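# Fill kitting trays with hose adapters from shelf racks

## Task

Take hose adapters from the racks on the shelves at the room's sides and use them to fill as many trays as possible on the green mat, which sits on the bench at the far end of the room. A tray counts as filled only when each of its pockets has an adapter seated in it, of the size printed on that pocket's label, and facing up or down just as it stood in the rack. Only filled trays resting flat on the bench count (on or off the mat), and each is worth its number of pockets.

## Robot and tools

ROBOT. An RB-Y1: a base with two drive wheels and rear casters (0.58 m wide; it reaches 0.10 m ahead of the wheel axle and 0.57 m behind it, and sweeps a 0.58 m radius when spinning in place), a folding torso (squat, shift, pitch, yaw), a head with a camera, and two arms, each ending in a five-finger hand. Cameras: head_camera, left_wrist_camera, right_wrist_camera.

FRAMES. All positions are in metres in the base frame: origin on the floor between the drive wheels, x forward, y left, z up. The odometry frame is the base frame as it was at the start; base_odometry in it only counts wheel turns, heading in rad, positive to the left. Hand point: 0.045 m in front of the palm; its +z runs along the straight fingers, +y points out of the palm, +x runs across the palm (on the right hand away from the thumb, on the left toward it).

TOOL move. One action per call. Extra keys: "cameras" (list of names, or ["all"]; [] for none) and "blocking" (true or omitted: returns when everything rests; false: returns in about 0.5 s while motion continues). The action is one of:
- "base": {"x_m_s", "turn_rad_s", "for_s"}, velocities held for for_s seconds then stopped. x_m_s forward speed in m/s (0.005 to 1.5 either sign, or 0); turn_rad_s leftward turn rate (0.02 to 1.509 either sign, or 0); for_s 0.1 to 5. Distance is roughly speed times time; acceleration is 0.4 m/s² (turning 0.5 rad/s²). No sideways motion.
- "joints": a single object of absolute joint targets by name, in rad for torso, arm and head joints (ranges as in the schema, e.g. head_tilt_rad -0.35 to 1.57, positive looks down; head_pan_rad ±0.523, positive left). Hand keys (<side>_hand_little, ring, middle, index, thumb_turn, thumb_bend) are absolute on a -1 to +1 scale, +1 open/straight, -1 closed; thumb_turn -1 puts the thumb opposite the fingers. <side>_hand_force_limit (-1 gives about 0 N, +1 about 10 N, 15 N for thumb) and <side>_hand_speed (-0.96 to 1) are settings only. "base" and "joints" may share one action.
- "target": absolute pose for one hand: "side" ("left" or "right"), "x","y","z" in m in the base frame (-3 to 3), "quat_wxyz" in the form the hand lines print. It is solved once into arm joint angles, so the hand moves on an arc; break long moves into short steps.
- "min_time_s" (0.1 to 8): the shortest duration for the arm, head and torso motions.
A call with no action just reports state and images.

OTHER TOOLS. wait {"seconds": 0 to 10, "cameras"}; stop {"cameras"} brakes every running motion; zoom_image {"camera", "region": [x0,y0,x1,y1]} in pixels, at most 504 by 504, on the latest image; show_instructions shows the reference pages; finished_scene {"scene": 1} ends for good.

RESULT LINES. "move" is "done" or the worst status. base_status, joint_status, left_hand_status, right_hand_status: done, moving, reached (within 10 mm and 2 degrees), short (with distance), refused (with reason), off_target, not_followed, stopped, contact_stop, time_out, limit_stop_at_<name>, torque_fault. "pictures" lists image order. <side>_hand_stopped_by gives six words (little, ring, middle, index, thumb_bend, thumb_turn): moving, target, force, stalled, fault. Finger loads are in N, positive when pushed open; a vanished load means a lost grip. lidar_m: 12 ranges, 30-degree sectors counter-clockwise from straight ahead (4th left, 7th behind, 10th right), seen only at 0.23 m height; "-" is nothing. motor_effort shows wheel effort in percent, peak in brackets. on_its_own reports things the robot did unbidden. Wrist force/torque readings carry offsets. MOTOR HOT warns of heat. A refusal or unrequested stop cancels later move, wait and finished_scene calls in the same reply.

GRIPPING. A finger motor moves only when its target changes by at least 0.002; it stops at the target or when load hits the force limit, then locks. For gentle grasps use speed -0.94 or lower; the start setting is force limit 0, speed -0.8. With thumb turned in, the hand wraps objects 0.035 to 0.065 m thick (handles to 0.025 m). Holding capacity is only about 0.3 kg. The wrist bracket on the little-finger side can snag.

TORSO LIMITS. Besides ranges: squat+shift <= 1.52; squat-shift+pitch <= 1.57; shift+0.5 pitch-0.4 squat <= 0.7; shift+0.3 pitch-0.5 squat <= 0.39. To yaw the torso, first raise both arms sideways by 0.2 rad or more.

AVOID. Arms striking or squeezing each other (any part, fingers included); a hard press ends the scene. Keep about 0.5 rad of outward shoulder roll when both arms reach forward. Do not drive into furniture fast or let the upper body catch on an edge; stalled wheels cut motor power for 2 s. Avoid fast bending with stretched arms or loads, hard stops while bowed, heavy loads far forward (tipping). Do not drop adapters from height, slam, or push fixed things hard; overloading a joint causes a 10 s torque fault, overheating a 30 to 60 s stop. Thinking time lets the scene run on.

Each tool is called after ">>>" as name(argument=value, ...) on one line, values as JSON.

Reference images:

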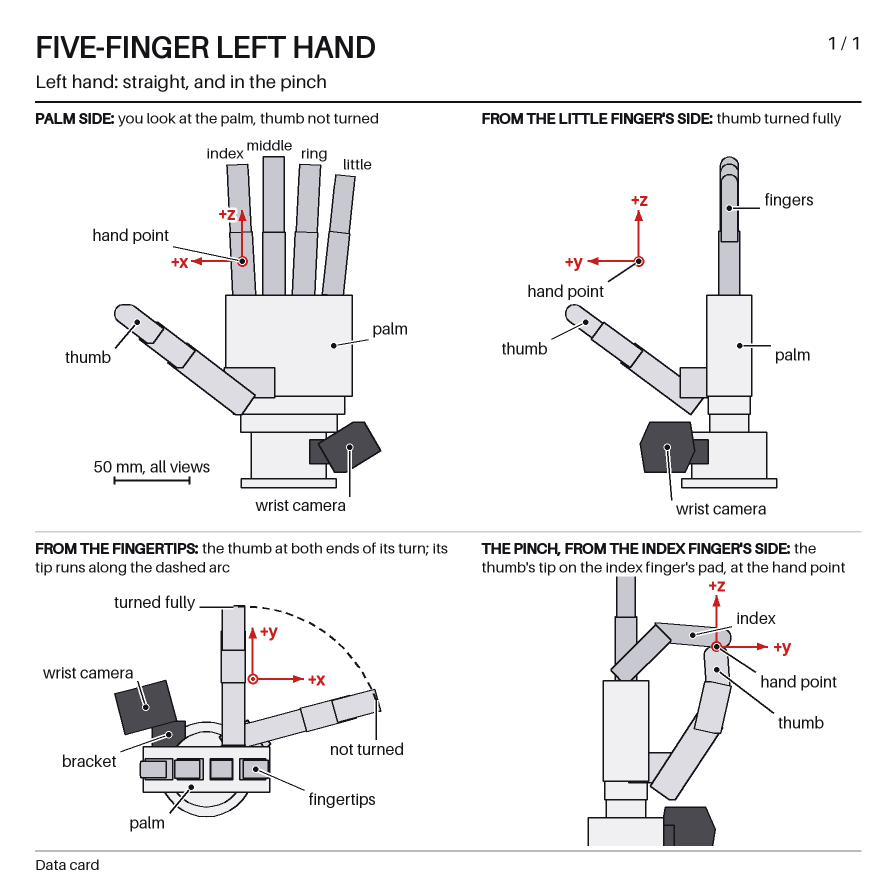

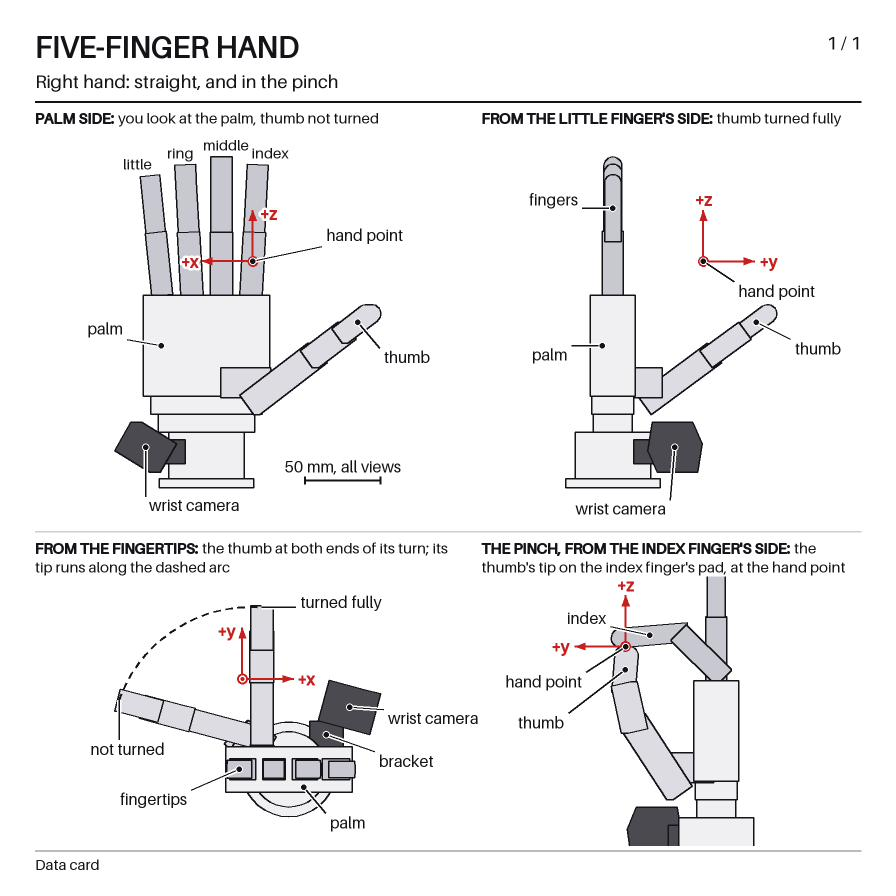

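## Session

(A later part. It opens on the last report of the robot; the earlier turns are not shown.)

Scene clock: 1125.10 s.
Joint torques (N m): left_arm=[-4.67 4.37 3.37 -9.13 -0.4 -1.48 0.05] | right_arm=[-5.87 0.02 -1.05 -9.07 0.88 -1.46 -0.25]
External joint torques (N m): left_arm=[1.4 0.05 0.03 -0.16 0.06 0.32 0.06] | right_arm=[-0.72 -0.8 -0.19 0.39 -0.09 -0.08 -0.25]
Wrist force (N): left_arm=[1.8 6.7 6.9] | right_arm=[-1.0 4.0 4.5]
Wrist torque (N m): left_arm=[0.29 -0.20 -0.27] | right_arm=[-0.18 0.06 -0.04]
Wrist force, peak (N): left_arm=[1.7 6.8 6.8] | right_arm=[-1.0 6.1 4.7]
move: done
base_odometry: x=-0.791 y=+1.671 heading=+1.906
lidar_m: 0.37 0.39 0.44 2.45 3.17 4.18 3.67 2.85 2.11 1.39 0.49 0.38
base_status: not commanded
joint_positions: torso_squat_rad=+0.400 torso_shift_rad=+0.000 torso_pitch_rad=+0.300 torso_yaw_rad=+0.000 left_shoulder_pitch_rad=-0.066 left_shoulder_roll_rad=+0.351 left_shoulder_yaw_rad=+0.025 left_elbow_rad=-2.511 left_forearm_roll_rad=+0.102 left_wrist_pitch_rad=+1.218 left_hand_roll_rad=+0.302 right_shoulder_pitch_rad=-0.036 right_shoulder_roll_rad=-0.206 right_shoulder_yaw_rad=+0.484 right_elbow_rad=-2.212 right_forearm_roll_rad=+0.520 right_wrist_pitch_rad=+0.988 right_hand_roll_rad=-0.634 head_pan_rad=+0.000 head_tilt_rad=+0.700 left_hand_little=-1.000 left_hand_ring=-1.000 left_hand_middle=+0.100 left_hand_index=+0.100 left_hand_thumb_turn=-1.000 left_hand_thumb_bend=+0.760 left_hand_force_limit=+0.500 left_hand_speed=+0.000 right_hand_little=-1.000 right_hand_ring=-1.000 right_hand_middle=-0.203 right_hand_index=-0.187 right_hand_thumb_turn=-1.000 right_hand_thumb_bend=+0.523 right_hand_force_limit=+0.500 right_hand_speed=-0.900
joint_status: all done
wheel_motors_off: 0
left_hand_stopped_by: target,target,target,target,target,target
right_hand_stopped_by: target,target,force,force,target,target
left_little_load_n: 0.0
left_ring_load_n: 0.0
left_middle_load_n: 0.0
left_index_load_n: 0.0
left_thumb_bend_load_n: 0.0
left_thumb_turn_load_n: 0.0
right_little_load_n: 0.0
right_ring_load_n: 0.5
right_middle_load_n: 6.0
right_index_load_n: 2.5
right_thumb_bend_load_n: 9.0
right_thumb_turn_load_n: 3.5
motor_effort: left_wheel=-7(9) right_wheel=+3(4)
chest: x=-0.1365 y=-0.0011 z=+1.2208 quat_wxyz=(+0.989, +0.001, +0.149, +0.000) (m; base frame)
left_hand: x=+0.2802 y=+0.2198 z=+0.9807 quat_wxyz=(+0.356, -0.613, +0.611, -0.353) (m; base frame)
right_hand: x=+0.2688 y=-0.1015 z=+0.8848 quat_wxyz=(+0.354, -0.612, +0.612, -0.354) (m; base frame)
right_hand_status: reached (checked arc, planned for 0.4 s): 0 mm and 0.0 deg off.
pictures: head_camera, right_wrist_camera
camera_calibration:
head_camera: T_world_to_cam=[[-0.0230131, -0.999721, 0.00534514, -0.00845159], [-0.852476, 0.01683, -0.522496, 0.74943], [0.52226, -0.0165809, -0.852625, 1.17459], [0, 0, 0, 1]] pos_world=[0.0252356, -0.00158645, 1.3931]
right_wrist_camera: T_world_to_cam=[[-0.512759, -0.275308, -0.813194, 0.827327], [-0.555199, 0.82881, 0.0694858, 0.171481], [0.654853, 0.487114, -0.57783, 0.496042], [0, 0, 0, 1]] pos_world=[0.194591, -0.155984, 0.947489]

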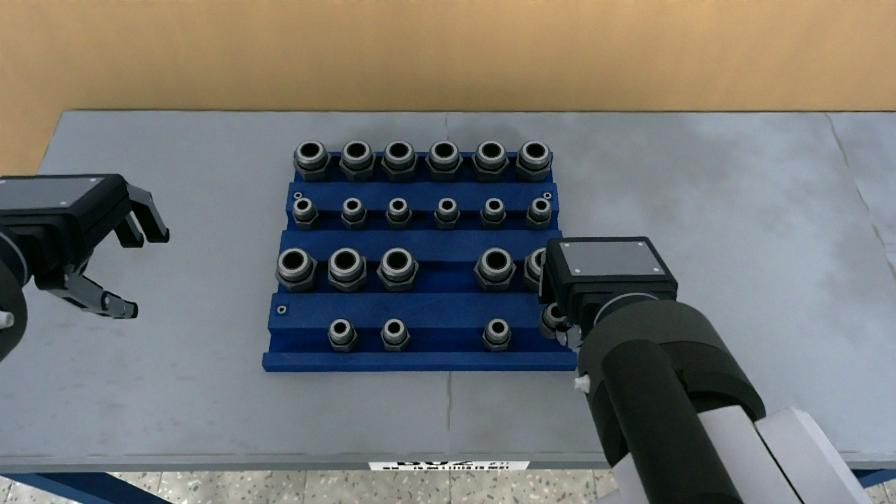

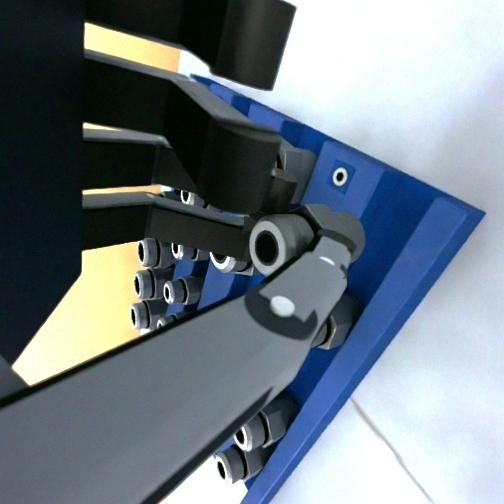

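>>> move(target={"side":"right","x":0.2690,"y":-0.1016,"z":0.95,"quat_wxyz":[0.3536,-0.6124,0.6124,-0.3536]})

>>> move(joints={"right_shoulder_pitch_rad":-0.073,"right_shoulder_roll_rad":-0.509,"right_shoulder_yaw_rad":0.052,"right_elbow_rad":-2.513,"right_forearm_roll_rad":-0.069,"right_wrist_pitch_rad":1.21,"right_hand_roll_rad":-0.483})

>>> move(target={"side":"left","x":0.3515,"y":0.127,"z":0.94,"quat_wxyz":[0.3536,-0.6124,0.6124,-0.3536]})

>>> move(target={"side":"left","x":0.3515,"y":0.127,"z":0.868,"quat_wxyz":[0.3536,-0.6124,0.6124,-0.3536]}, cameras=["left_wrist_camera","head_camera"])

Scene clock: 1126.30 s.
Joint torques (N m): left_arm=[-5.25 3.82 2.88 -9.03 -0.55 -1.36 0.19] | right_arm=[-6.6 1.62 -1.36 -8.4 0.9 -1.71 -0.42]
External joint torques (N m): left_arm=[0.82 -0.5 -0.45 -0.06 -0.09 0.44 0.2] | right_arm=[-0.8 0.64 -0.55 0.39 0.02 -0.19 -0.43]
Wrist force (N): left_arm=[1.7 6.7 6.7] | right_arm=[-0.9 4.3 4.0]
Wrist torque (N m): left_arm=[0.33 -0.19 -0.28] | right_arm=[-0.05 0.00 0.01]
Wrist force, peak (N): left_arm=[1.6 7.0 6.7] | right_arm=[-1.2 4.9 5.5]
move: done
base_odometry: x=-0.791 y=+1.671 heading=+1.906
lidar_m: 0.37 0.39 0.45 2.44 3.16 4.16 3.65 2.84 2.12 1.39 0.49 0.38
base_status: not commanded
joint_positions: torso_squat_rad=+0.400 torso_shift_rad=+0.000 torso_pitch_rad=+0.300 torso_yaw_rad=+0.000 left_shoulder_pitch_rad=-0.066 left_shoulder_roll_rad=+0.351 left_shoulder_yaw_rad=+0.025 left_elbow_rad=-2.511 left_forearm_roll_rad=+0.102 left_wrist_pitch_rad=+1.218 left_hand_roll_rad=+0.302 right_shoulder_pitch_rad=-0.111 right_shoulder_roll_rad=-0.175 right_shoulder_yaw_rad=+0.463 right_elbow_rad=-2.409 right_forearm_roll_rad=+0.444 right_wrist_pitch_rad=+1.228 right_hand_roll_rad=-0.489 head_pan_rad=+0.000 head_tilt_rad=+0.700 left_hand_little=-1.000 left_hand_ring=-1.000 left_hand_middle=+0.100 left_hand_index=+0.100 left_hand_thumb_turn=-1.000 left_hand_thumb_bend=+0.760 left_hand_force_limit=+0.500 left_hand_speed=+0.000 right_hand_little=-1.000 right_hand_ring=-1.000 right_hand_middle=-0.203 right_hand_index=-0.187 right_hand_thumb_turn=-1.000 right_hand_thumb_bend=+0.523 right_hand_force_limit=+0.500 right_hand_speed=-0.900
joint_status: all done
wheel_motors_off: 0
left_hand_stopped_by: target,target,target,target,target,target
right_hand_stopped_by: target,target,force,force,target,target
left_little_load_n: 0.5
left_ring_load_n: 0.0
left_middle_load_n: 0.0
left_index_load_n: 0.0
left_thumb_bend_load_n: 0.0
left_thumb_turn_load_n: -0.5
right_little_load_n: 0.0
right_ring_load_n: 0.0
right_middle_load_n: 6.0
right_index_load_n: 2.5
right_thumb_bend_load_n: 9.0
right_thumb_turn_load_n: 3.5
motor_effort: left_wheel=-6(9) right_wheel=+4(4)
chest: x=-0.1365 y=-0.0011 z=+1.2208 quat_wxyz=(+0.989, +0.001, +0.149, +0.000) (m; base frame)
left_hand: x=+0.2802 y=+0.2198 z=+0.9807 quat_wxyz=(+0.356, -0.613, +0.611, -0.353) (m; base frame)
right_hand: x=+0.2683 y=-0.1010 z=+0.9495 quat_wxyz=(+0.356, -0.612, +0.611, -0.354) (m; base frame)
right_hand_status: reached (checked arc, planned for 0.5 s): 1 mm and 0.3 deg off.
pictures: none

Scene clock: 1127.43 s.
Joint torques (N m): left_arm=[-4.9 4.19 2.82 -9.28 -0.47 -1.56 0.28] | right_arm=[-5.69 -5.84 -3.88 -7.75 1.1 -1.69 -0.07]
External joint torques (N m): left_arm=[1.16 -0.14 -0.51 -0.31 -0.01 0.25 0.29] | right_arm=[-0.21 -0.15 0.36 0.09 0.23 -0.17 -0.08]
Wrist force (N): left_arm=[1.8 6.9 6.7] | right_arm=[-0.4 3.9 4.3]
Wrist torque (N m): left_arm=[0.36 -0.20 -0.27] | right_arm=[-0.15 0.00 0.00]
Wrist force, peak (N): left_arm=[1.8 6.8 6.9] | right_arm=[0.8 4.1 5.1]
move: done
base_odometry: x=-0.791 y=+1.671 heading=+1.906
lidar_m: 0.37 0.37 0.45 2.45 3.16 4.17 3.65 2.85 2.11 1.38 0.48 0.38
base_status: not commanded
joint_positions: torso_squat_rad=+0.400 torso_shift_rad=+0.000 torso_pitch_rad=+0.300 torso_yaw_rad=+0.000 left_shoulder_pitch_rad=-0.066 left_shoulder_roll_rad=+0.351 left_shoulder_yaw_rad=+0.025 left_elbow_rad=-2.511 left_forearm_roll_rad=+0.102 left_wrist_pitch_rad=+1.218 left_hand_roll_rad=+0.302 right_shoulder_pitch_rad=-0.073 right_shoulder_roll_rad=-0.509 right_shoulder_yaw_rad=+0.052 right_elbow_rad=-2.513 right_forearm_roll_rad=-0.069 right_wrist_pitch_rad=+1.210 right_hand_roll_rad=-0.483 head_pan_rad=+0.000 head_tilt_rad=+0.700 left_hand_little=-1.000 left_hand_ring=-1.000 left_hand_middle=+0.100 left_hand_index=+0.100 left_hand_thumb_turn=-1.000 left_hand_thumb_bend=+0.760 left_hand_force_limit=+0.500 left_hand_speed=+0.000 right_hand_little=-1.000 right_hand_ring=-1.000 right_hand_middle=-0.203 right_hand_index=-0.187 right_hand_thumb_turn=-1.000 right_hand_thumb_bend=+0.523 right_hand_force_limit=+0.500 right_hand_speed=-0.900
joint_status: all done
wheel_motors_off: 0
left_hand_stopped_by: target,target,target,target,target,target
right_hand_stopped_by: target,target,force,force,target,target
left_little_load_n: 0.0
left_ring_load_n: 0.0
left_middle_load_n: 0.0
left_index_load_n: 0.0
left_thumb_bend_load_n: 0.0
left_thumb_turn_load_n: 0.0
right_little_load_n: 0.0
right_ring_load_n: 0.0
right_middle_load_n: 5.5
right_index_load_n: 3.0
right_thumb_bend_load_n: 9.0
right_thumb_turn_load_n: 3.0
motor_effort: left_wheel=-6(9) right_wheel=+4(4)
chest: x=-0.1365 y=-0.0012 z=+1.2208 quat_wxyz=(+0.989, +0.001, +0.149, +0.000) (m; base frame)
left_hand: x=+0.2802 y=+0.2198 z=+0.9807 quat_wxyz=(+0.356, -0.613, +0.611, -0.353) (m; base frame)
right_hand: x=+0.2800 y=-0.2192 z=+0.9801 quat_wxyz=(+0.353, -0.611, +0.613, -0.355) (m; base frame)
pictures: none

Scene clock: 1129.07 s.
Joint torques (N m): left_arm=[-8.68 1.56 1.55 -9.49 -0.45 -1.34 0.13] | right_arm=[-6.16 -6.37 -3.94 -7.61 0.89 -1.62 -0.14]
External joint torques (N m): left_arm=[2.26 1.45 0.16 0.49 0.07 0.42 0.14] | right_arm=[-0.69 -0.68 0.3 0.23 0.02 -0.1 -0.15]
Wrist force (N): left_arm=[1.9 6.7 6.8] | right_arm=[-0.7 5.2 4.6]
Wrist torque (N m): left_arm=[0.29 -0.23 -0.27] | right_arm=[0.02 -0.02 0.01]
Wrist force, peak (N): left_arm=[1.6 7.1 7.7] | right_arm=[-0.7 5.2 4.6]
move: done
base_odometry: x=-0.791 y=+1.671 heading=+1.906
lidar_m: 0.36 0.38 0.44 2.43 3.15 4.17 3.65 2.85 2.10 1.39 0.48 0.38
base_status: not commanded
joint_positions: torso_squat_rad=+0.400 torso_shift_rad=+0.000 torso_pitch_rad=+0.300 torso_yaw_rad=+0.000 left_shoulder_pitch_rad=-0.328 left_shoulder_roll_rad=+0.134 left_shoulder_yaw_rad=-0.200 left_elbow_rad=-2.138 left_forearm_roll_rad=-0.227 left_wrist_pitch_rad=+1.132 left_hand_roll_rad=+0.361 right_shoulder_pitch_rad=-0.073 right_shoulder_roll_rad=-0.509 right_shoulder_yaw_rad=+0.052 right_elbow_rad=-2.513 right_forearm_roll_rad=-0.069 right_wrist_pitch_rad=+1.210 right_hand_roll_rad=-0.483 head_pan_rad=+0.000 head_tilt_rad=+0.700 left_hand_little=-1.000 left_hand_ring=-1.000 left_hand_middle=+0.100 left_hand_index=+0.100 left_hand_thumb_turn=-1.000 left_hand_thumb_bend=+0.760 left_hand_force_limit=+0.500 left_hand_speed=+0.000 right_hand_little=-1.000 right_hand_ring=-1.000 right_hand_middle=-0.203 right_hand_index=-0.187 right_hand_thumb_turn=-1.000 right_hand_thumb_bend=+0.523 right_hand_force_limit=+0.500 right_hand_speed=-0.900
joint_status: all done
wheel_motors_off: 0
left_hand_stopped_by: target,target,target,target,target,target
right_hand_stopped_by: target,target,force,force,target,target
left_little_load_n: 0.0
left_ring_load_n: 0.0
left_middle_load_n: 0.0
left_index_load_n: 0.0
left_thumb_bend_load_n: 0.0
left_thumb_turn_load_n: 0.0
right_little_load_n: 0.0
right_ring_load_n: 0.0
right_middle_load_n: 6.0
right_index_load_n: 3.0
right_thumb_bend_load_n: 9.0
right_thumb_turn_load_n: 3.0
motor_effort: left_wheel=-6(10) right_wheel=+4(5)
chest: x=-0.1365 y=-0.0012 z=+1.2208 quat_wxyz=(+0.989, +0.001, +0.149, +0.000) (m; base frame)
left_hand: x=+0.3516 y=+0.1269 z=+0.9403 quat_wxyz=(+0.354, -0.612, +0.612, -0.354) (m; base frame)
left_hand_status: reached (checked arc, planned for 0.7 s): 0 mm and 0.0 deg off.
right_hand: x=+0.2800 y=-0.2192 z=+0.9800 quat_wxyz=(+0.353, -0.611, +0.613, -0.355) (m; base frame)
pictures: none

Scene clock: 1129.93 s.
Joint torques (N m): left_arm=[-8.56 -0.25 0.04 -10.77 -0.61 -1.27 -0.15] | right_arm=[-5.95 -6.3 -4.06 -7.65 0.86 -1.66 -0.09]
External joint torques (N m): left_arm=[1.65 0.01 -1.14 -0.1 -0.1 0.43 -0.14] | right_arm=[-0.48 -0.61 0.17 0.2 -0.01 -0.14 -0.09]
Wrist force (N): left_arm=[1.8 6.3 7.0] | right_arm=[-1.1 4.2 4.2]
Wrist torque (N m): left_arm=[0.22 -0.20 -0.25] | right_arm=[-0.06 0.07 -0.03]
Wrist force, peak (N): left_arm=[1.6 7.5 7.2] | right_arm=[-1.1 5.1 4.8]
move: done
base_odometry: x=-0.791 y=+1.671 heading=+1.906
lidar_m: 0.37 0.38 0.44 2.43 3.15 4.18 3.65 2.85 2.12 1.38 0.49 0.37
base_status: not commanded
joint_positions: torso_squat_rad=+0.400 torso_shift_rad=+0.000 torso_pitch_rad=+0.300 torso_yaw_rad=+0.000 left_shoulder_pitch_rad=-0.247 left_shoulder_roll_rad=+0.124 left_shoulder_yaw_rad=-0.227 left_elbow_rad=-1.928 left_forearm_roll_rad=-0.302 left_wrist_pitch_rad=+0.856 left_hand_roll_rad=+0.446 right_shoulder_pitch_rad=-0.073 right_shoulder_roll_rad=-0.509 right_shoulder_yaw_rad=+0.052 right_elbow_rad=-2.513 right_forearm_roll_rad=-0.069 right_wrist_pitch_rad=+1.210 right_hand_roll_rad=-0.483 head_pan_rad=+0.000 head_tilt_rad=+0.700 left_hand_little=-1.000 left_hand_ring=-1.000 left_hand_middle=+0.100 left_hand_index=+0.100 left_hand_thumb_turn=-1.000 left_hand_thumb_bend=+0.760 left_hand_force_limit=+0.500 left_hand_speed=+0.000 right_hand_little=-1.000 right_hand_ring=-1.000 right_hand_middle=-0.203 right_hand_index=-0.187 right_hand_thumb_turn=-1.000 right_hand_thumb_bend=+0.523 right_hand_force_limit=+0.500 right_hand_speed=-0.900
joint_status: all done
wheel_motors_off: 0
left_hand_stopped_by: target,target,target,target,target,target
right_hand_stopped_by: target,target,force,force,target,target
left_little_load_n: 0.0
left_ring_load_n: 0.0
left_middle_load_n: 0.0
left_index_load_n: 0.0
left_thumb_bend_load_n: 0.0
left_thumb_turn_load_n: 0.0
right_little_load_n: 0.0
right_ring_load_n: 0.0
right_middle_load_n: 5.5
right_index_load_n: 3.0
right_thumb_bend_load_n: 9.0
right_thumb_turn_load_n: 3.0
motor_effort: left_wheel=-8(9) right_wheel=+3(4)
chest: x=-0.1365 y=-0.0012 z=+1.2208 quat_wxyz=(+0.989, +0.001, +0.149, +0.000) (m; base frame)
left_hand: x=+0.3515 y=+0.1271 z=+0.8681 quat_wxyz=(+0.354, -0.612, +0.612, -0.354) (m; base frame)
left_hand_status: reached (checked arc, planned for 0.5 s): 0 mm and 0.0 deg off.
right_hand: x=+0.2800 y=-0.2192 z=+0.9800 quat_wxyz=(+0.353, -0.611, +0.613, -0.355) (m; base frame)
pictures: head_camera, left_wrist_camera
camera_calibration:
head_camera: T_world_to_cam=[[-0.0229632, -0.999722, 0.0052615, -0.00843643], [-0.852521, 0.0168325, -0.522421, 0.749329], [0.522188, -0.016482, -0.852671, 1.17465], [0, 0, 0, 1]] pos_world=[0.0252359, -0.00168659, 1.3931]
left_wrist_camera: T_world_to_cam=[[0.490847, -0.220915, 0.842772, -0.873071], [-0.533178, -0.841199, 0.0900303, 0.216056], [0.68905, -0.493539, -0.530687, 0.391111], [0, 0, 0, 1]] pos_world=[0.274246, 0.1819, 0.923906]

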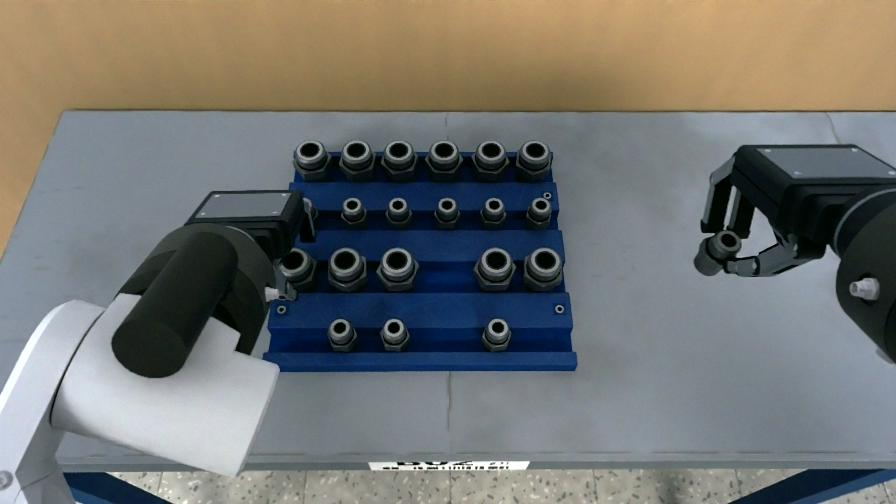

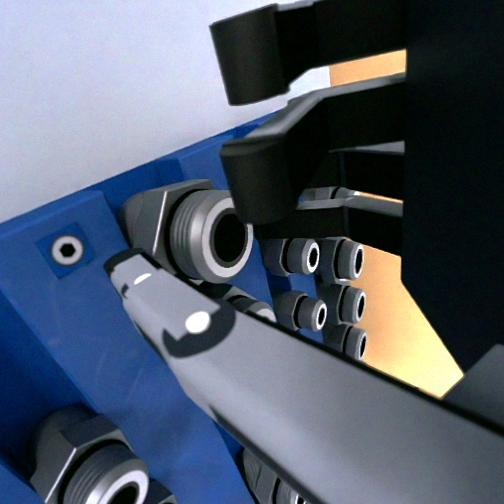

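>>> move(target={"side":"left","x":0.3562,"y":0.1250,"z":0.868,"quat_wxyz":[0.3536,-0.6124,0.6124,-0.3536]}, cameras=["left_wrist_camera"])

Scene clock: 1130.87 s.
Joint torques (N m): left_arm=[-9.52 -0.58 1.4 -10.04 -0.61 -1.41 0.11] | right_arm=[-6.18 -6.28 -3.99 -7.76 0.9 -1.73 -0.19]
External joint torques (N m): left_arm=[0.99 -0.28 0.23 0.63 -0.1 0.3 0.12] | right_arm=[-0.71 -0.6 0.25 0.08 0.03 -0.21 -0.19]
Wrist force (N): left_arm=[1.7 6.7 6.8] | right_arm=[-0.6 4.2 3.9]
Wrist torque (N m): left_arm=[0.33 -0.18 -0.28] | right_arm=[-0.09 0.01 0.03]
Wrist force, peak (N): left_arm=[1.7 6.8 6.9] | right_arm=[-0.8 4.8 4.9]
move: done
base_odometry: x=-0.791 y=+1.671 heading=+1.906
lidar_m: 0.36 0.39 0.44 2.44 3.16 4.17 3.66 2.84 2.10 1.38 0.49 0.38
base_status: not commanded
joint_positions: torso_squat_rad=+0.400 torso_shift_rad=+0.000 torso_pitch_rad=+0.300 torso_yaw_rad=+0.000 left_shoulder_pitch_rad=-0.265 left_shoulder_roll_rad=+0.120 left_shoulder_yaw_rad=-0.224 left_elbow_rad=-1.910 left_forearm_roll_rad=-0.304 left_wrist_pitch_rad=+0.855 left_hand_roll_rad=+0.447 right_shoulder_pitch_rad=-0.073 right_shoulder_roll_rad=-0.509 right_shoulder_yaw_rad=+0.052 right_elbow_rad=-2.513 right_forearm_roll_rad=-0.069 right_wrist_pitch_rad=+1.210 right_hand_roll_rad=-0.483 head_pan_rad=+0.000 head_tilt_rad=+0.700 left_hand_little=-1.000 left_hand_ring=-1.000 left_hand_middle=+0.100 left_hand_index=+0.100 left_hand_thumb_turn=-1.000 left_hand_thumb_bend=+0.760 left_hand_force_limit=+0.500 left_hand_speed=+0.000 right_hand_little=-1.000 right_hand_ring=-1.000 right_hand_middle=-0.203 right_hand_index=-0.187 right_hand_thumb_turn=-1.000 right_hand_thumb_bend=+0.523 right_hand_force_limit=+0.500 right_hand_speed=-0.900
joint_status: all done
wheel_motors_off: 0
left_hand_stopped_by: target,target,target,target,target,target
right_hand_stopped_by: target,target,force,force,target,target
left_little_load_n: 0.0
left_ring_load_n: 0.0
left_middle_load_n: 0.0
left_index_load_n: 0.0
left_thumb_bend_load_n: 0.0
left_thumb_turn_load_n: 0.0
right_little_load_n: 0.5
right_ring_load_n: 0.5
right_middle_load_n: 6.0
right_index_load_n: 2.5
right_thumb_bend_load_n: 9.0
right_thumb_turn_load_n: 3.0
motor_effort: left_wheel=-8(8) right_wheel=+3(4)
chest: x=-0.1365 y=-0.0012 z=+1.2208 quat_wxyz=(+0.989, +0.001, +0.149, +0.000) (m; base frame)
left_hand: x=+0.3561 y=+0.1251 z=+0.8683 quat_wxyz=(+0.354, -0.612, +0.612, -0.354) (m; base frame)
left_hand_status: reached (checked arc, planned for 0.2 s): 0 mm and 0.0 deg off.
right_hand: x=+0.2800 y=-0.2192 z=+0.9800 quat_wxyz=(+0.353, -0.611, +0.613, -0.355) (m; base frame)
pictures: left_wrist_camera
camera_calibration:
left_wrist_camera: T_world_to_cam=[[0.490569, -0.220841, 0.842954, -0.876066], [-0.533269, -0.841147, 0.0899764, 0.21679], [0.689178, -0.493661, -0.530408, 0.386738], [0, 0, 0, 1]] pos_world=[0.278847, 0.179799, 0.924106]

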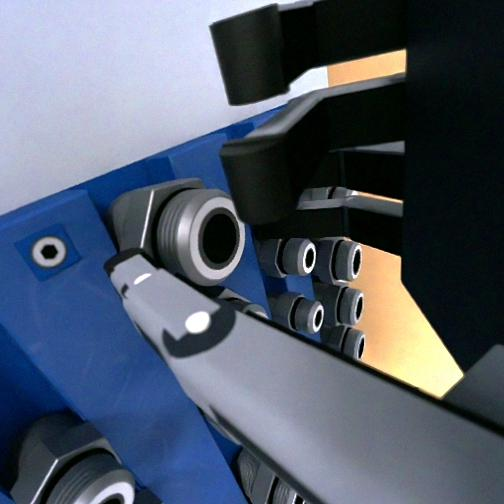

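>>> move(joints={"left_hand_thumb_bend": 0.70, "left_hand_speed": -0.5, "left_hand_force_limit": 0.5})

>>> move(joints={"left_hand_index": -0.6, "left_hand_middle": -0.6, "left_hand_speed": -0.9, "left_hand_force_limit": 0.5})

>>> move(target={"side":"left","x":0.3562,"y":0.1250,"z":0.898,"quat_wxyz":[0.3536,-0.6124,0.6124,-0.3536]}, cameras=["left_wrist_camera"])

Scene clock: 1131.73 s.
Joint torques (N m): left_arm=[-9.33 -0.45 0.65 -9.96 -0.61 -1.57 0.15] | right_arm=[-6.21 -6.09 -3.78 -7.7 0.74 -1.68 -0.13]
External joint torques (N m): left_arm=[1.18 -0.15 -0.52 0.71 -0.09 0.14 0.15] | right_arm=[-0.74 -0.41 0.45 0.14 -0.13 -0.17 -0.13]
Wrist force (N): left_arm=[1.5 7.1 4.3] | right_arm=[-0.8 4.3 4.3]
Wrist torque (N m): left_arm=[0.22 -0.25 -0.27] | right_arm=[-0.11 -0.01 0.01]
Wrist force, peak (N): left_arm=[1.8 6.7 7.0] | right_arm=[-0.4 4.4 4.7]
move: done
base_odometry: x=-0.791 y=+1.671 heading=+1.906
lidar_m: 0.37 0.39 0.45 2.44 3.16 4.18 3.66 2.85 2.12 1.38 0.49 0.38
base_status: not commanded
joint_positions: torso_squat_rad=+0.400 torso_shift_rad=+0.000 torso_pitch_rad=+0.300 torso_yaw_rad=+0.000 left_shoulder_pitch_rad=-0.265 left_shoulder_roll_rad=+0.120 left_shoulder_yaw_rad=-0.224 left_elbow_rad=-1.910 left_forearm_roll_rad=-0.304 left_wrist_pitch_rad=+0.856 left_hand_roll_rad=+0.447 right_shoulder_pitch_rad=-0.073 right_shoulder_roll_rad=-0.509 right_shoulder_yaw_rad=+0.052 right_elbow_rad=-2.513 right_forearm_roll_rad=-0.069 right_wrist_pitch_rad=+1.210 right_hand_roll_rad=-0.483 head_pan_rad=+0.000 head_tilt_rad=+0.700 left_hand_little=-1.000 left_hand_ring=-1.000 left_hand_middle=+0.100 left_hand_index=+0.100 left_hand_thumb_turn=-1.000 left_hand_thumb_bend=+0.702 left_hand_force_limit=+0.500 left_hand_speed=-0.500 right_hand_little=-1.000 right_hand_ring=-1.000 right_hand_middle=-0.203 right_hand_index=-0.187 right_hand_thumb_turn=-1.000 right_hand_thumb_bend=+0.523 right_hand_force_limit=+0.500 right_hand_speed=-0.900
joint_status: all done
wheel_motors_off: 0
left_hand_stopped_by: target,target,target,target,target,target
right_hand_stopped_by: target,target,force,force,target,target
left_little_load_n: 0.0
left_ring_load_n: 0.0
left_middle_load_n: 0.0
left_index_load_n: 0.0
left_thumb_bend_load_n: 2.0
left_thumb_turn_load_n: -0.5
right_little_load_n: 0.5
right_ring_load_n: 0.0
right_middle_load_n: 6.0
right_index_load_n: 3.0
right_thumb_bend_load_n: 9.0
right_thumb_turn_load_n: 3.5
motor_effort: left_wheel=-5(9) right_wheel=+3(4)
chest: x=-0.1365 y=-0.0012 z=+1.2208 quat_wxyz=(+0.989, +0.001, +0.149, +0.000) (m; base frame)
left_hand: x=+0.3561 y=+0.1251 z=+0.8683 quat_wxyz=(+0.354, -0.612, +0.612, -0.354) (m; base frame)
right_hand: x=+0.2800 y=-0.2192 z=+0.9800 quat_wxyz=(+0.353, -0.611, +0.613, -0.355) (m; base frame)
pictures: none

Scene clock: 1134.43 s.
Joint torques (N m): left_arm=[-8.21 -1.03 0.63 -8.7 -0.55 -0.92 -0.01] | right_arm=[-6.03 -6.6 -4.15 -7.57 0.89 -1.65 -0.14]
External joint torques (N m): left_arm=[2.3 -0.73 -0.54 1.96 -0.04 0.78 -0.01] | right_arm=[-0.56 -0.92 0.08 0.27 0.02 -0.14 -0.15]
Wrist force (N): left_arm=[0.9 1.6 2.4] | right_arm=[-1.1 3.9 3.9]
Wrist torque (N m): left_arm=[0.08 -0.28 -0.15] | right_arm=[-0.11 0.09 -0.02]
Wrist force, peak (N): left_arm=[1.6 7.4 5.0] | right_arm=[-0.7 5.3 4.5]
move: off_target
base_odometry: x=-0.791 y=+1.671 heading=+1.906
lidar_m: 0.37 0.38 0.44 2.46 3.16 4.18 3.64 2.85 2.10 1.38 0.49 0.38
base_status: not commanded
joint_positions: torso_squat_rad=+0.400 torso_shift_rad=+0.000 torso_pitch_rad=+0.300 torso_yaw_rad=+0.000 left_shoulder_pitch_rad=-0.265 left_shoulder_roll_rad=+0.120 left_shoulder_yaw_rad=-0.224 left_elbow_rad=-1.911 left_forearm_roll_rad=-0.304 left_wrist_pitch_rad=+0.855 left_hand_roll_rad=+0.447 right_shoulder_pitch_rad=-0.073 right_shoulder_roll_rad=-0.509 right_shoulder_yaw_rad=+0.052 right_elbow_rad=-2.513 right_forearm_roll_rad=-0.069 right_wrist_pitch_rad=+1.210 right_hand_roll_rad=-0.483 head_pan_rad=+0.000 head_tilt_rad=+0.700 left_hand_little=-1.000 left_hand_ring=-1.000 left_hand_middle=-0.084 left_hand_index=-0.158 left_hand_thumb_turn=-1.000 left_hand_thumb_bend=+0.703 left_hand_force_limit=+0.500 left_hand_speed=-0.900 right_hand_little=-1.000 right_hand_ring=-1.000 right_hand_middle=-0.203 right_hand_index=-0.187 right_hand_thumb_turn=-1.000 right_hand_thumb_bend=+0.523 right_hand_force_limit=+0.500 right_hand_speed=-0.900
joint_status: left_hand_middle off_target (ended at -0.084, target -0.600); left_hand_index off_target (ended at -0.158, target -0.600); the others done
wheel_motors_off: 0
left_hand_stopped_by: target,target,force,force,target,target
right_hand_stopped_by: target,target,force,force,target,target
left_little_load_n: 0.0
left_ring_load_n: 0.0
left_middle_load_n: 1.5
left_index_load_n: 8.0
left_thumb_bend_load_n: 6.5
left_thumb_turn_load_n: -3.0
right_little_load_n: 0.0
right_ring_load_n: 0.0
right_middle_load_n: 5.5
right_index_load_n: 3.0
right_thumb_bend_load_n: 9.0
right_thumb_turn_load_n: 3.0
motor_effort: left_wheel=-9(10) right_wheel=+4(4)
chest: x=-0.1365 y=-0.0012 z=+1.2208 quat_wxyz=(+0.989, +0.001, +0.149, +0.000) (m; base frame)
left_hand: x=+0.3563 y=+0.1250 z=+0.8686 quat_wxyz=(+0.354, -0.612, +0.612, -0.354) (m; base frame)
right_hand: x=+0.2800 y=-0.2192 z=+0.9800 quat_wxyz=(+0.353, -0.611, +0.613, -0.355) (m; base frame)
pictures: none

Scene clock: 1135.17 s.
Joint torques (N m): left_arm=[-9.7 1.19 1.92 -10.41 -0.38 -1.67 -0.02] | right_arm=[-5.94 -6.03 -4.04 -7.72 1.05 -1.52 -0.01]
External joint torques (N m): left_arm=[1.04 1.35 0.63 0.06 0.14 0.06 -0.01] | right_arm=[-0.47 -0.35 0.19 0.12 0.17 -0.01 -0.01]
Wrist force (N): left_arm=[1.6 6.6 6.6] | right_arm=[-0.6 4.2 4.4]
Wrist torque (N m): left_arm=[0.31 -0.17 -0.46] | right_arm=[-0.08 -0.03 -0.01]
Wrist force, peak (N): left_arm=[2.4 7.9 7.6] | right_arm=[-0.3 4.9 4.8]
move: done
base_odometry: x=-0.791 y=+1.671 heading=+1.906
lidar_m: 0.37 0.38 0.44 2.44 3.17 4.18 3.66 2.84 2.10 1.38 0.49 0.38
base_status: not commanded
joint_positions: torso_squat_rad=+0.400 torso_shift_rad=+0.000 torso_pitch_rad=+0.300 torso_yaw_rad=+0.000 left_shoulder_pitch_rad=-0.290 left_shoulder_roll_rad=+0.127 left_shoulder_yaw_rad=-0.218 left_elbow_rad=-2.004 left_forearm_roll_rad=-0.269 left_wrist_pitch_rad=+0.968 left_hand_roll_rad=+0.411 right_shoulder_pitch_rad=-0.073 right_shoulder_roll_rad=-0.509 right_shoulder_yaw_rad=+0.052 right_elbow_rad=-2.513 right_forearm_roll_rad=-0.069 right_wrist_pitch_rad=+1.210 right_hand_roll_rad=-0.483 head_pan_rad=+0.000 head_tilt_rad=+0.700 left_hand_little=-1.000 left_hand_ring=-1.000 left_hand_middle=-0.084 left_hand_index=-0.159 left_hand_thumb_turn=-1.000 left_hand_thumb_bend=+0.701 left_hand_force_limit=+0.500 left_hand_speed=-0.900 right_hand_little=-1.000 right_hand_ring=-1.000 right_hand_middle=-0.203 right_hand_index=-0.187 right_hand_thumb_turn=-1.000 right_hand_thumb_bend=+0.523 right_hand_force_limit=+0.500 right_hand_speed=-0.900
joint_status: all done
wheel_motors_off: 0
left_hand_stopped_by: target,target,force,force,target,target
right_hand_stopped_by: target,target,force,force,target,target
left_little_load_n: 0.0
left_ring_load_n: 0.0
left_middle_load_n: 0.0
left_index_load_n: 0.0
left_thumb_bend_load_n: 0.0
left_thumb_turn_load_n: 0.0
right_little_load_n: 0.0
right_ring_load_n: 0.0
right_middle_load_n: 6.0
right_index_load_n: 3.0
right_thumb_bend_load_n: 9.0
right_thumb_turn_load_n: 3.0
motor_effort: left_wheel=-6(10) right_wheel=+4(4)
chest: x=-0.1366 y=-0.0012 z=+1.2208 quat_wxyz=(+0.989, +0.001, +0.149, +0.000) (m; base frame)
left_hand: x=+0.3562 y=+0.1249 z=+0.8981 quat_wxyz=(+0.354, -0.612, +0.612, -0.354) (m; base frame)
left_hand_status: reached (checked arc, planned for 0.4 s): 0 mm and 0.0 deg off.
right_hand: x=+0.2800 y=-0.2192 z=+0.9800 quat_wxyz=(+0.353, -0.611, +0.613, -0.355) (m; base frame)
pictures: left_wrist_camera
camera_calibration:
left_wrist_camera: T_world_to_cam=[[0.490561, -0.220689, 0.842999, -0.901263], [-0.533274, -0.841128, 0.0901254, 0.213858], [0.68918, -0.493761, -0.530312, 0.402248], [0, 0, 0, 1]] pos_world=[0.278947, 0.179598, 0.953806]

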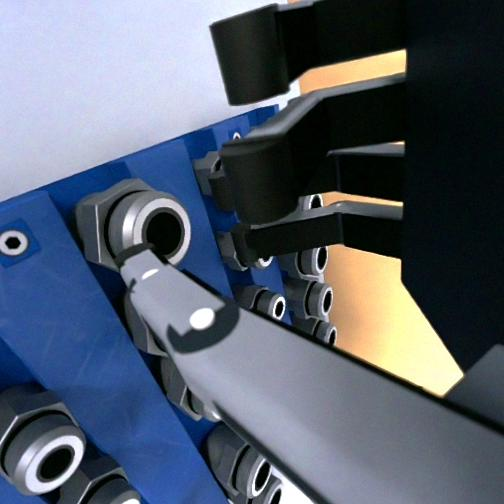

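>>> move(joints={"left_hand_index": 0.1, "left_hand_middle": 0.1, "left_hand_thumb_bend":0.76, "left_hand_speed": 0})

>>> move(target={"side":"left","x":0.3570,"y":0.1235,"z":0.871,"quat_wxyz":[0.3536,-0.6124,0.6124,-0.3536]}, cameras=["left_wrist_camera"])

Scene clock: 1136.37 s.
Joint torques (N m): left_arm=[-9.83 0.73 1.87 -10.49 -0.48 -1.76 -0.07] | right_arm=[-6.33 -6.15 -4.26 -7.69 0.88 -1.49 -0.08]
External joint torques (N m): left_arm=[0.91 0.89 0.59 -0.02 0.05 -0.03 -0.06] | right_arm=[-0.86 -0.46 -0.03 0.15 0.01 0.03 -0.09]
Wrist force (N): left_arm=[1.8 6.5 6.8] | right_arm=[-1.0 4.2 4.2]
Wrist torque (N m): left_arm=[0.28 -0.20 -0.44] | right_arm=[-0.08 0.04 -0.03]
Wrist force, peak (N): left_arm=[1.8 6.9 7.0] | right_arm=[-1.2 4.9 5.0]
move: done
base_odometry: x=-0.791 y=+1.671 heading=+1.906
lidar_m: 0.37 0.38 0.44 2.43 3.15 4.18 3.65 2.85 2.10 1.38 0.48 0.38
base_status: not commanded
joint_positions: torso_squat_rad=+0.400 torso_shift_rad=+0.000 torso_pitch_rad=+0.300 torso_yaw_rad=+0.000 left_shoulder_pitch_rad=-0.290 left_shoulder_roll_rad=+0.127 left_shoulder_yaw_rad=-0.218 left_elbow_rad=-2.004 left_forearm_roll_rad=-0.269 left_wrist_pitch_rad=+0.968 left_hand_roll_rad=+0.411 right_shoulder_pitch_rad=-0.073 right_shoulder_roll_rad=-0.509 right_shoulder_yaw_rad=+0.052 right_elbow_rad=-2.513 right_forearm_roll_rad=-0.069 right_wrist_pitch_rad=+1.210 right_hand_roll_rad=-0.483 head_pan_rad=+0.000 head_tilt_rad=+0.700 left_hand_little=-1.000 left_hand_ring=-1.000 left_hand_middle=+0.100 left_hand_index=+0.100 left_hand_thumb_turn=-1.000 left_hand_thumb_bend=+0.760 left_hand_force_limit=+0.500 left_hand_speed=+0.000 right_hand_little=-1.000 right_hand_ring=-1.000 right_hand_middle=-0.203 right_hand_index=-0.187 right_hand_thumb_turn=-1.000 right_hand_thumb_bend=+0.523 right_hand_force_limit=+0.500 right_hand_speed=-0.900
joint_status: all done
wheel_motors_off: 0
left_hand_stopped_by: target,target,target,target,target,target
right_hand_stopped_by: target,target,force,force,target,target
left_little_load_n: 0.0
left_ring_load_n: 0.0
left_middle_load_n: 0.0
left_index_load_n: 0.0
left_thumb_bend_load_n: 0.0
left_thumb_turn_load_n: 0.0
right_little_load_n: 0.0
right_ring_load_n: 0.0
right_middle_load_n: 5.5
right_index_load_n: 3.0
right_thumb_bend_load_n: 9.0
right_thumb_turn_load_n: 3.0
motor_effort: left_wheel=-6(10) right_wheel=+4(4)
chest: x=-0.1366 y=-0.0012 z=+1.2208 quat_wxyz=(+0.989, +0.001, +0.149, +0.000) (m; base frame)
left_hand: x=+0.3562 y=+0.1249 z=+0.8981 quat_wxyz=(+0.354, -0.612, +0.612, -0.354) (m; base frame)
right_hand: x=+0.2800 y=-0.2192 z=+0.9800 quat_wxyz=(+0.353, -0.611, +0.613, -0.355) (m; base frame)
pictures: none

Scene clock: 1137.07 s.
Joint torques (N m): left_arm=[-8.56 -0.72 0.47 -10.33 -0.65 -1.1 0.08] | right_arm=[-6.34 -6.08 -4.06 -7.9 0.86 -1.7 -0.15]
External joint torques (N m): left_arm=[2.04 -0.37 -0.68 0.33 -0.13 0.61 0.09] | right_arm=[-0.87 -0.4 0.17 -0.05 -0.01 -0.18 -0.15]
Wrist force (N): left_arm=[1.8 6.6 7.0] | right_arm=[-0.6 4.0 3.9]
Wrist torque (N m): left_arm=[0.29 -0.17 -0.27] | right_arm=[-0.13 -0.05 -0.05]
Wrist force, peak (N): left_arm=[1.2 7.5 7.4] | right_arm=[-0.7 5.3 4.8]
move: done
base_odometry: x=-0.791 y=+1.671 heading=+1.906
lidar_m: 0.37 0.39 0.44 2.44 3.17 4.17 3.65 2.85 2.10 1.37 0.48 0.38
base_status: not commanded
joint_positions: torso_squat_rad=+0.400 torso_shift_rad=+0.000 torso_pitch_rad=+0.300 torso_yaw_rad=+0.000 left_shoulder_pitch_rad=-0.271 left_shoulder_roll_rad=+0.117 left_shoulder_yaw_rad=-0.225 left_elbow_rad=-1.915 left_forearm_roll_rad=-0.303 left_wrist_pitch_rad=+0.867 left_hand_roll_rad=+0.444 right_shoulder_pitch_rad=-0.073 right_shoulder_roll_rad=-0.509 right_shoulder_yaw_rad=+0.052 right_elbow_rad=-2.513 right_forearm_roll_rad=-0.069 right_wrist_pitch_rad=+1.210 right_hand_roll_rad=-0.483 head_pan_rad=+0.000 head_tilt_rad=+0.700 left_hand_little=-1.000 left_hand_ring=-1.000 left_hand_middle=+0.100 left_hand_index=+0.100 left_hand_thumb_turn=-1.000 left_hand_thumb_bend=+0.760 left_hand_force_limit=+0.500 left_hand_speed=+0.000 right_hand_little=-1.000 right_hand_ring=-1.000 right_hand_middle=-0.203 right_hand_index=-0.187 right_hand_thumb_turn=-1.000 right_hand_thumb_bend=+0.523 right_hand_force_limit=+0.500 right_hand_speed=-0.900
joint_status: all done
wheel_motors_off: 0
left_hand_stopped_by: target,target,target,target,target,target
right_hand_stopped_by: target,target,force,force,target,target
left_little_load_n: 0.0
left_ring_load_n: 0.0
left_middle_load_n: 0.0
left_index_load_n: 0.0
left_thumb_bend_load_n: 0.0
left_thumb_turn_load_n: 0.0
right_little_load_n: 0.5
right_ring_load_n: 0.0
right_middle_load_n: 6.0
right_index_load_n: 3.0
right_thumb_bend_load_n: 8.5
right_thumb_turn_load_n: 3.5
motor_effort: left_wheel=-8(11) right_wheel=+3(5)
chest: x=-0.1366 y=-0.0012 z=+1.2208 quat_wxyz=(+0.989, +0.001, +0.149, +0.000) (m; base frame)
left_hand: x=+0.3571 y=+0.1236 z=+0.8713 quat_wxyz=(+0.354, -0.612, +0.612, -0.354) (m; base frame)
left_hand_status: reached (checked arc, planned for 0.3 s): 0 mm and 0.0 deg off.
right_hand: x=+0.2800 y=-0.2192 z=+0.9800 quat_wxyz=(+0.353, -0.611, +0.613, -0.355) (m; base frame)
pictures: left_wrist_camera
camera_calibration:
left_wrist_camera: T_world_to_cam=[[0.490634, -0.220949, 0.842888, -0.879354], [-0.533325, -0.841113, 0.0899574, 0.215819], [0.689088, -0.49367, -0.530517, 0.387027], [0, 0, 0, 1]] pos_world=[0.279847, 0.1783, 0.927106]

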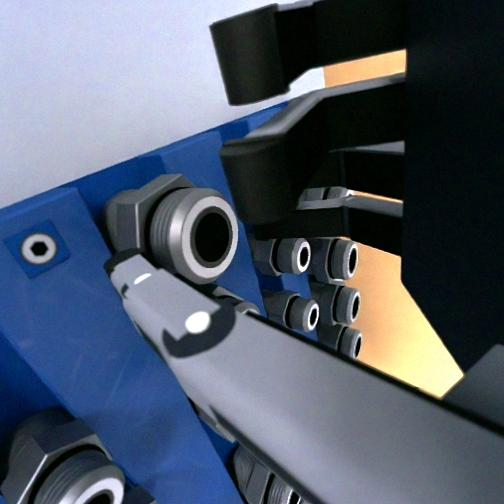

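>>> move(target={"side":"left","x":0.3537,"y":0.1258,"z":0.871,"quat_wxyz":[0.3536,-0.6124,0.6124,-0.3536]})

>>> move(joints={"left_hand_thumb_bend": 0.70, "left_hand_speed": -0.5, "left_hand_force_limit": 0.5}, cameras=["left_wrist_camera"])

Scene clock: 1137.90 s.
Joint torques (N m): left_arm=[-7.98 0.8 0.45 -11.14 -0.55 -1.42 0.22] | right_arm=[-6.32 -6.33 -4.07 -7.68 0.79 -1.7 -0.03]
External joint torques (N m): left_arm=[2.4 1.09 -0.73 -0.49 -0.04 0.28 0.22] | right_arm=[-0.85 -0.64 0.16 0.16 -0.09 -0.18 -0.03]
Wrist force (N): left_arm=[1.7 6.8 6.7] | right_arm=[-0.2 4.0 4.2]
Wrist torque (N m): left_arm=[0.33 -0.18 -0.46] | right_arm=[-0.15 -0.09 0.00]
Wrist force, peak (N): left_arm=[1.6 6.7 7.4] | right_arm=[-0.2 4.9 5.0]
move: done
base_odometry: x=-0.791 y=+1.671 heading=+1.906
lidar_m: 0.37 0.39 0.45 2.44 3.16 4.18 3.65 2.87 2.10 1.39 0.48 0.39
base_status: not commanded
joint_positions: torso_squat_rad=+0.400 torso_shift_rad=+0.000 torso_pitch_rad=+0.300 torso_yaw_rad=+0.000 left_shoulder_pitch_rad=-0.258 left_shoulder_roll_rad=+0.122 left_shoulder_yaw_rad=-0.226 left_elbow_rad=-1.928 left_forearm_roll_rad=-0.300 left_wrist_pitch_rad=+0.867 left_hand_roll_rad=+0.443 right_shoulder_pitch_rad=-0.073 right_shoulder_roll_rad=-0.509 right_shoulder_yaw_rad=+0.052 right_elbow_rad=-2.513 right_forearm_roll_rad=-0.069 right_wrist_pitch_rad=+1.210 right_hand_roll_rad=-0.483 head_pan_rad=+0.000 head_tilt_rad=+0.700 left_hand_little=-1.000 left_hand_ring=-1.000 left_hand_middle=+0.100 left_hand_index=+0.100 left_hand_thumb_turn=-1.000 left_hand_thumb_bend=+0.760 left_hand_force_limit=+0.500 left_hand_speed=+0.000 right_hand_little=-1.000 right_hand_ring=-1.000 right_hand_middle=-0.203 right_hand_index=-0.187 right_hand_thumb_turn=-1.000 right_hand_thumb_bend=+0.523 right_hand_force_limit=+0.500 right_hand_speed=-0.900
joint_status: all done
wheel_motors_off: 0
left_hand_stopped_by: target,target,target,target,target,target
right_hand_stopped_by: target,target,force,force,target,target
left_little_load_n: 0.0
left_ring_load_n: 0.0
left_middle_load_n: 0.0
left_index_load_n: 0.0
left_thumb_bend_load_n: -0.5
left_thumb_turn_load_n: 0.0
right_little_load_n: 0.0
right_ring_load_n: 0.0
right_middle_load_n: 5.5
right_index_load_n: 3.0
right_thumb_bend_load_n: 8.5
right_thumb_turn_load_n: 3.5
motor_effort: left_wheel=-4(8) right_wheel=+4(4)
chest: x=-0.1365 y=-0.0012 z=+1.2208 quat_wxyz=(+0.989, +0.001, +0.149, +0.000) (m; base frame)
left_hand: x=+0.3539 y=+0.1258 z=+0.8712 quat_wxyz=(+0.354, -0.612, +0.612, -0.354) (m; base frame)
left_hand_status: reached (checked arc, planned for 0.1 s): 0 mm and 0.0 deg off.
right_hand: x=+0.2800 y=-0.2192 z=+0.9800 quat_wxyz=(+0.353, -0.611, +0.613, -0.355) (m; base frame)
pictures: none

Scene clock: 1138.47 s.
Joint torques (N m): left_arm=[-8.11 0.33 0.55 -10.83 -0.53 -1.5 -0.06] | right_arm=[-6.18 -6.29 -4.07 -7.66 0.85 -1.66 -0.05]
External joint torques (N m): left_arm=[2.27 0.61 -0.63 -0.18 -0.02 0.21 -0.05] | right_arm=[-0.7 -0.6 0.17 0.19 -0.03 -0.15 -0.06]
Wrist force (N): left_arm=[1.6 6.6 7.1] | right_arm=[-0.8 3.8 4.0]
Wrist torque (N m): left_arm=[0.27 -0.14 -0.47] | right_arm=[-0.13 0.03 -0.03]
Wrist force, peak (N): left_arm=[1.6 6.6 7.1] | right_arm=[-1.0 4.7 4.5]
move: done
base_odometry: x=-0.791 y=+1.671 heading=+1.906
lidar_m: 0.37 0.38 0.45 2.45 3.16 4.17 3.64 2.86 2.11 1.37 0.48 0.39
base_status: not commanded
joint_positions: torso_squat_rad=+0.400 torso_shift_rad=+0.000 torso_pitch_rad=+0.300 torso_yaw_rad=+0.000 left_shoulder_pitch_rad=-0.258 left_shoulder_roll_rad=+0.122 left_shoulder_yaw_rad=-0.226 left_elbow_rad=-1.928 left_forearm_roll_rad=-0.300 left_wrist_pitch_rad=+0.867 left_hand_roll_rad=+0.443 right_shoulder_pitch_rad=-0.073 right_shoulder_roll_rad=-0.509 right_shoulder_yaw_rad=+0.052 right_elbow_rad=-2.513 right_forearm_roll_rad=-0.069 right_wrist_pitch_rad=+1.210 right_hand_roll_rad=-0.483 head_pan_rad=+0.000 head_tilt_rad=+0.700 left_hand_little=-1.000 left_hand_ring=-1.000 left_hand_middle=+0.100 left_hand_index=+0.100 left_hand_thumb_turn=-1.000 left_hand_thumb_bend=+0.700 left_hand_force_limit=+0.500 left_hand_speed=-0.500 right_hand_little=-1.000 right_hand_ring=-1.000 right_hand_middle=-0.203 right_hand_index=-0.187 right_hand_thumb_turn=-1.000 right_hand_thumb_bend=+0.523 right_hand_force_limit=+0.500 right_hand_speed=-0.900
joint_status: all done
wheel_motors_off: 0
left_hand_stopped_by: target,target,target,target,target,target
right_hand_stopped_by: target,target,force,force,target,target
left_little_load_n: 0.0
left_ring_load_n: 0.0
left_middle_load_n: 0.0
left_index_load_n: 0.0
left_thumb_bend_load_n: 0.0
left_thumb_turn_load_n: 0.0
right_little_load_n: 0.0
right_ring_load_n: 0.0
right_middle_load_n: 5.5
right_index_load_n: 3.0
right_thumb_bend_load_n: 9.0
right_thumb_turn_load_n: 3.0
motor_effort: left_wheel=-5(9) right_wheel=+4(4)
chest: x=-0.1366 y=-0.0012 z=+1.2208 quat_wxyz=(+0.989, +0.001, +0.149, +0.000) (m; base frame)
left_hand: x=+0.3539 y=+0.1258 z=+0.8712 quat_wxyz=(+0.354, -0.612, +0.612, -0.354) (m; base frame)
right_hand: x=+0.2800 y=-0.2192 z=+0.9800 quat_wxyz=(+0.353, -0.611, +0.613, -0.355) (m; base frame)
pictures: left_wrist_camera
camera_calibration:
left_wrist_camera: T_world_to_cam=[[0.490634, -0.220698, 0.842953, -0.877236], [-0.533097, -0.84125, 0.0900324, 0.215873], [0.689265, -0.493549, -0.5304, 0.390032], [0, 0, 0, 1]] pos_world=[0.276647, 0.180499, 0.926906]

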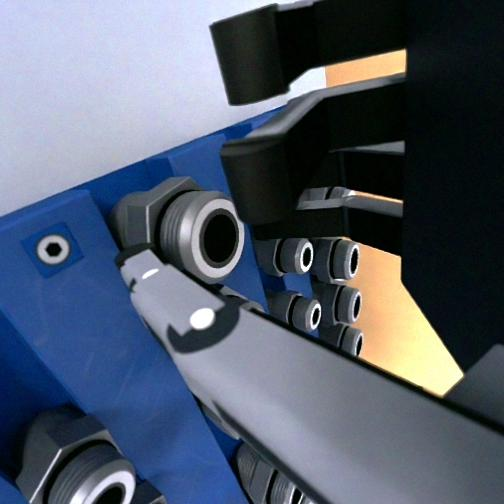

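Good: thumb load zero, ring (217,236). Close.

>>> move(joints={"left_hand_index": -0.6, "left_hand_middle": -0.6, "left_hand_speed": -0.9, "left_hand_force_limit": 0.5})

>>> move(target={"side":"left","x":0.3537,"y":0.1258,"z":0.898,"quat_wxyz":[0.3536,-0.6124,0.6124,-0.3536]}, cameras=["left_wrist_camera"])

Scene clock: 1141.40 s.
Joint torques (N m): left_arm=[-8.22 0.76 0.63 -10.58 -0.29 -0.7 0.14] | right_arm=[-6.3 -6.19 -3.97 -7.63 0.81 -1.6 -0.14]
External joint torques (N m): left_arm=[2.16 1.04 -0.55 0.07 0.23 1 0.15] | right_arm=[-0.82 -0.51 0.27 0.22 -0.06 -0.08 -0.15]
Wrist force (N): left_arm=[0.5 3.5 10.1] | right_arm=[-0.2 4.2 3.7]
Wrist torque (N m): left_arm=[0.40 -0.13 -0.38] | right_arm=[-0.06 -0.07 0.05]
Wrist force, peak (N): left_arm=[0.8 3.9 10.6] | right_arm=[-1.2 5.4 4.5]
move: off_target
base_odometry: x=-0.791 y=+1.671 heading=+1.906
lidar_m: 0.37 0.39 0.43 2.44 3.16 4.18 3.65 2.86 2.11 1.38 0.48 0.39
base_status: not commanded
joint_positions: torso_squat_rad=+0.400 torso_shift_rad=+0.000 torso_pitch_rad=+0.300 torso_yaw_rad=+0.000 left_shoulder_pitch_rad=-0.258 left_shoulder_roll_rad=+0.122 left_shoulder_yaw_rad=-0.226 left_elbow_rad=-1.928 left_forearm_roll_rad=-0.300 left_wrist_pitch_rad=+0.866 left_hand_roll_rad=+0.443 right_shoulder_pitch_rad=-0.073 right_shoulder_roll_rad=-0.509 right_shoulder_yaw_rad=+0.052 right_elbow_rad=-2.513 right_forearm_roll_rad=-0.069 right_wrist_pitch_rad=+1.210 right_hand_roll_rad=-0.483 head_pan_rad=+0.000 head_tilt_rad=+0.700 left_hand_little=-1.000 left_hand_ring=-1.000 left_hand_middle=-0.121 left_hand_index=-0.168 left_hand_thumb_turn=-1.000 left_hand_thumb_bend=+0.702 left_hand_force_limit=+0.500 left_hand_speed=-0.900 right_hand_little=-1.000 right_hand_ring=-1.000 right_hand_middle=-0.203 right_hand_index=-0.187 right_hand_thumb_turn=-1.000 right_hand_thumb_bend=+0.523 right_hand_force_limit=+0.500 right_hand_speed=-0.900
joint_status: left_hand_middle off_target (ended at -0.121, target -0.600); left_hand_index off_target (ended at -0.168, target -0.600); the others done
wheel_motors_off: 0
left_hand_stopped_by: target,target,force,force,target,target
right_hand_stopped_by: target,target,force,force,target,target
left_little_load_n: 0.0
left_ring_load_n: 0.0
left_middle_load_n: 4.0
left_index_load_n: 8.0
left_thumb_bend_load_n: 6.0
left_thumb_turn_load_n: -0.5
right_little_load_n: 0.0
right_ring_load_n: 0.0
right_middle_load_n: 5.5
right_index_load_n: 3.0
right_thumb_bend_load_n: 9.0
right_thumb_turn_load_n: 3.5
motor_effort: left_wheel=-7(8) right_wheel=+5(5)
chest: x=-0.1366 y=-0.0012 z=+1.2208 quat_wxyz=(+0.989, +0.001, +0.149, +0.000) (m; base frame)
left_hand: x=+0.3540 y=+0.1258 z=+0.8713 quat_wxyz=(+0.354, -0.612, +0.612, -0.354) (m; base frame)
right_hand: x=+0.2800 y=-0.2192 z=+0.9800 quat_wxyz=(+0.353, -0.611, +0.613, -0.355) (m; base frame)
pictures: none

Scene clock: 1142.10 s.
Joint torques (N m): left_arm=[-10.13 0.61 1.56 -11.48 -0.29 -2.08 0.18] | right_arm=[-6.26 -6.44 -4.21 -7.73 0.87 -1.54 0.01]
External joint torques (N m): left_arm=[0.45 0.76 0.27 -1.01 0.24 -0.35 0.19] | right_arm=[-0.79 -0.75 0.03 0.11 0 -0.02 0.01]
Wrist force (N): left_arm=[2.0 8.4 7.9] | right_arm=[-1.0 4.2 3.7]
Wrist torque (N m): left_arm=[0.33 -0.19 -0.47] | right_arm=[0.00 0.06 -0.04]
Wrist force, peak (N): left_arm=[1.0 8.4 10.7] | right_arm=[-0.4 5.2 5.2]
move: done
base_odometry: x=-0.791 y=+1.671 heading=+1.906
lidar_m: 0.36 0.39 0.43 2.44 3.17 4.18 3.65 2.86 2.10 1.39 0.49 0.39
base_status: not commanded
joint_positions: torso_squat_rad=+0.400 torso_shift_rad=+0.000 torso_pitch_rad=+0.300 torso_yaw_rad=+0.000 left_shoulder_pitch_rad=-0.280 left_shoulder_roll_rad=+0.129 left_shoulder_yaw_rad=-0.220 left_elbow_rad=-2.014 left_forearm_roll_rad=-0.269 left_wrist_pitch_rad=+0.969 left_hand_roll_rad=+0.410 right_shoulder_pitch_rad=-0.073 right_shoulder_roll_rad=-0.509 right_shoulder_yaw_rad=+0.052 right_elbow_rad=-2.513 right_forearm_roll_rad=-0.069 right_wrist_pitch_rad=+1.210 right_hand_roll_rad=-0.483 head_pan_rad=+0.000 head_tilt_rad=+0.700 left_hand_little=-1.000 left_hand_ring=-1.000 left_hand_middle=-0.121 left_hand_index=-0.168 left_hand_thumb_turn=-1.000 left_hand_thumb_bend=+0.702 left_hand_force_limit=+0.500 left_hand_speed=-0.900 right_hand_little=-1.000 right_hand_ring=-1.000 right_hand_middle=-0.203 right_hand_index=-0.187 right_hand_thumb_turn=-1.000 right_hand_thumb_bend=+0.523 right_hand_force_limit=+0.500 right_hand_speed=-0.900
joint_status: all done
wheel_motors_off: 0
left_hand_stopped_by: target,target,force,force,target,target
right_hand_stopped_by: target,target,force,force,target,target
left_little_load_n: 0.5
left_ring_load_n: 0.0
left_middle_load_n: 2.5
left_index_load_n: 6.0
left_thumb_bend_load_n: 7.0
left_thumb_turn_load_n: 0.5
right_little_load_n: 0.5
right_ring_load_n: 0.0
right_middle_load_n: 6.0
right_index_load_n: 3.0
right_thumb_bend_load_n: 9.0
right_thumb_turn_load_n: 3.0
motor_effort: left_wheel=-6(8) right_wheel=+4(4)
chest: x=-0.1366 y=-0.0012 z=+1.2208 quat_wxyz=(+0.989, +0.001, +0.149, +0.000) (m; base frame)
left_hand: x=+0.3536 y=+0.1257 z=+0.8978 quat_wxyz=(+0.354, -0.612, +0.612, -0.354) (m; base frame)
left_hand_status: reached (checked arc, planned for 0.3 s): 0 mm and 0.0 deg off.
right_hand: x=+0.2800 y=-0.2192 z=+0.9800 quat_wxyz=(+0.353, -0.611, +0.613, -0.355) (m; base frame)
pictures: left_wrist_camera
camera_calibration:
left_wrist_camera: T_world_to_cam=[[0.491094, -0.220785, 0.842663, -0.899429], [-0.533178, -0.841166, 0.0903367, 0.213025], [0.688875, -0.493653, -0.530809, 0.40492], [0, 0, 0, 1]] pos_world=[0.276344, 0.180499, 0.953607]

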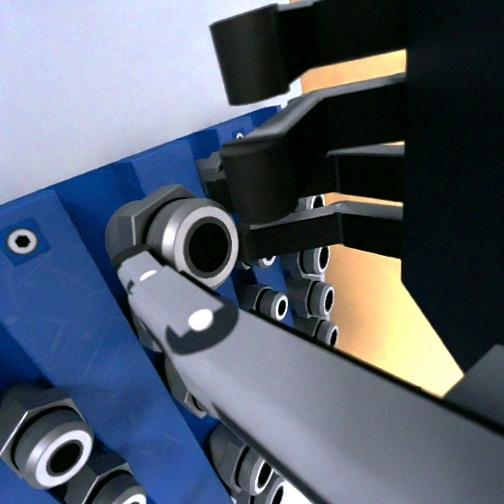

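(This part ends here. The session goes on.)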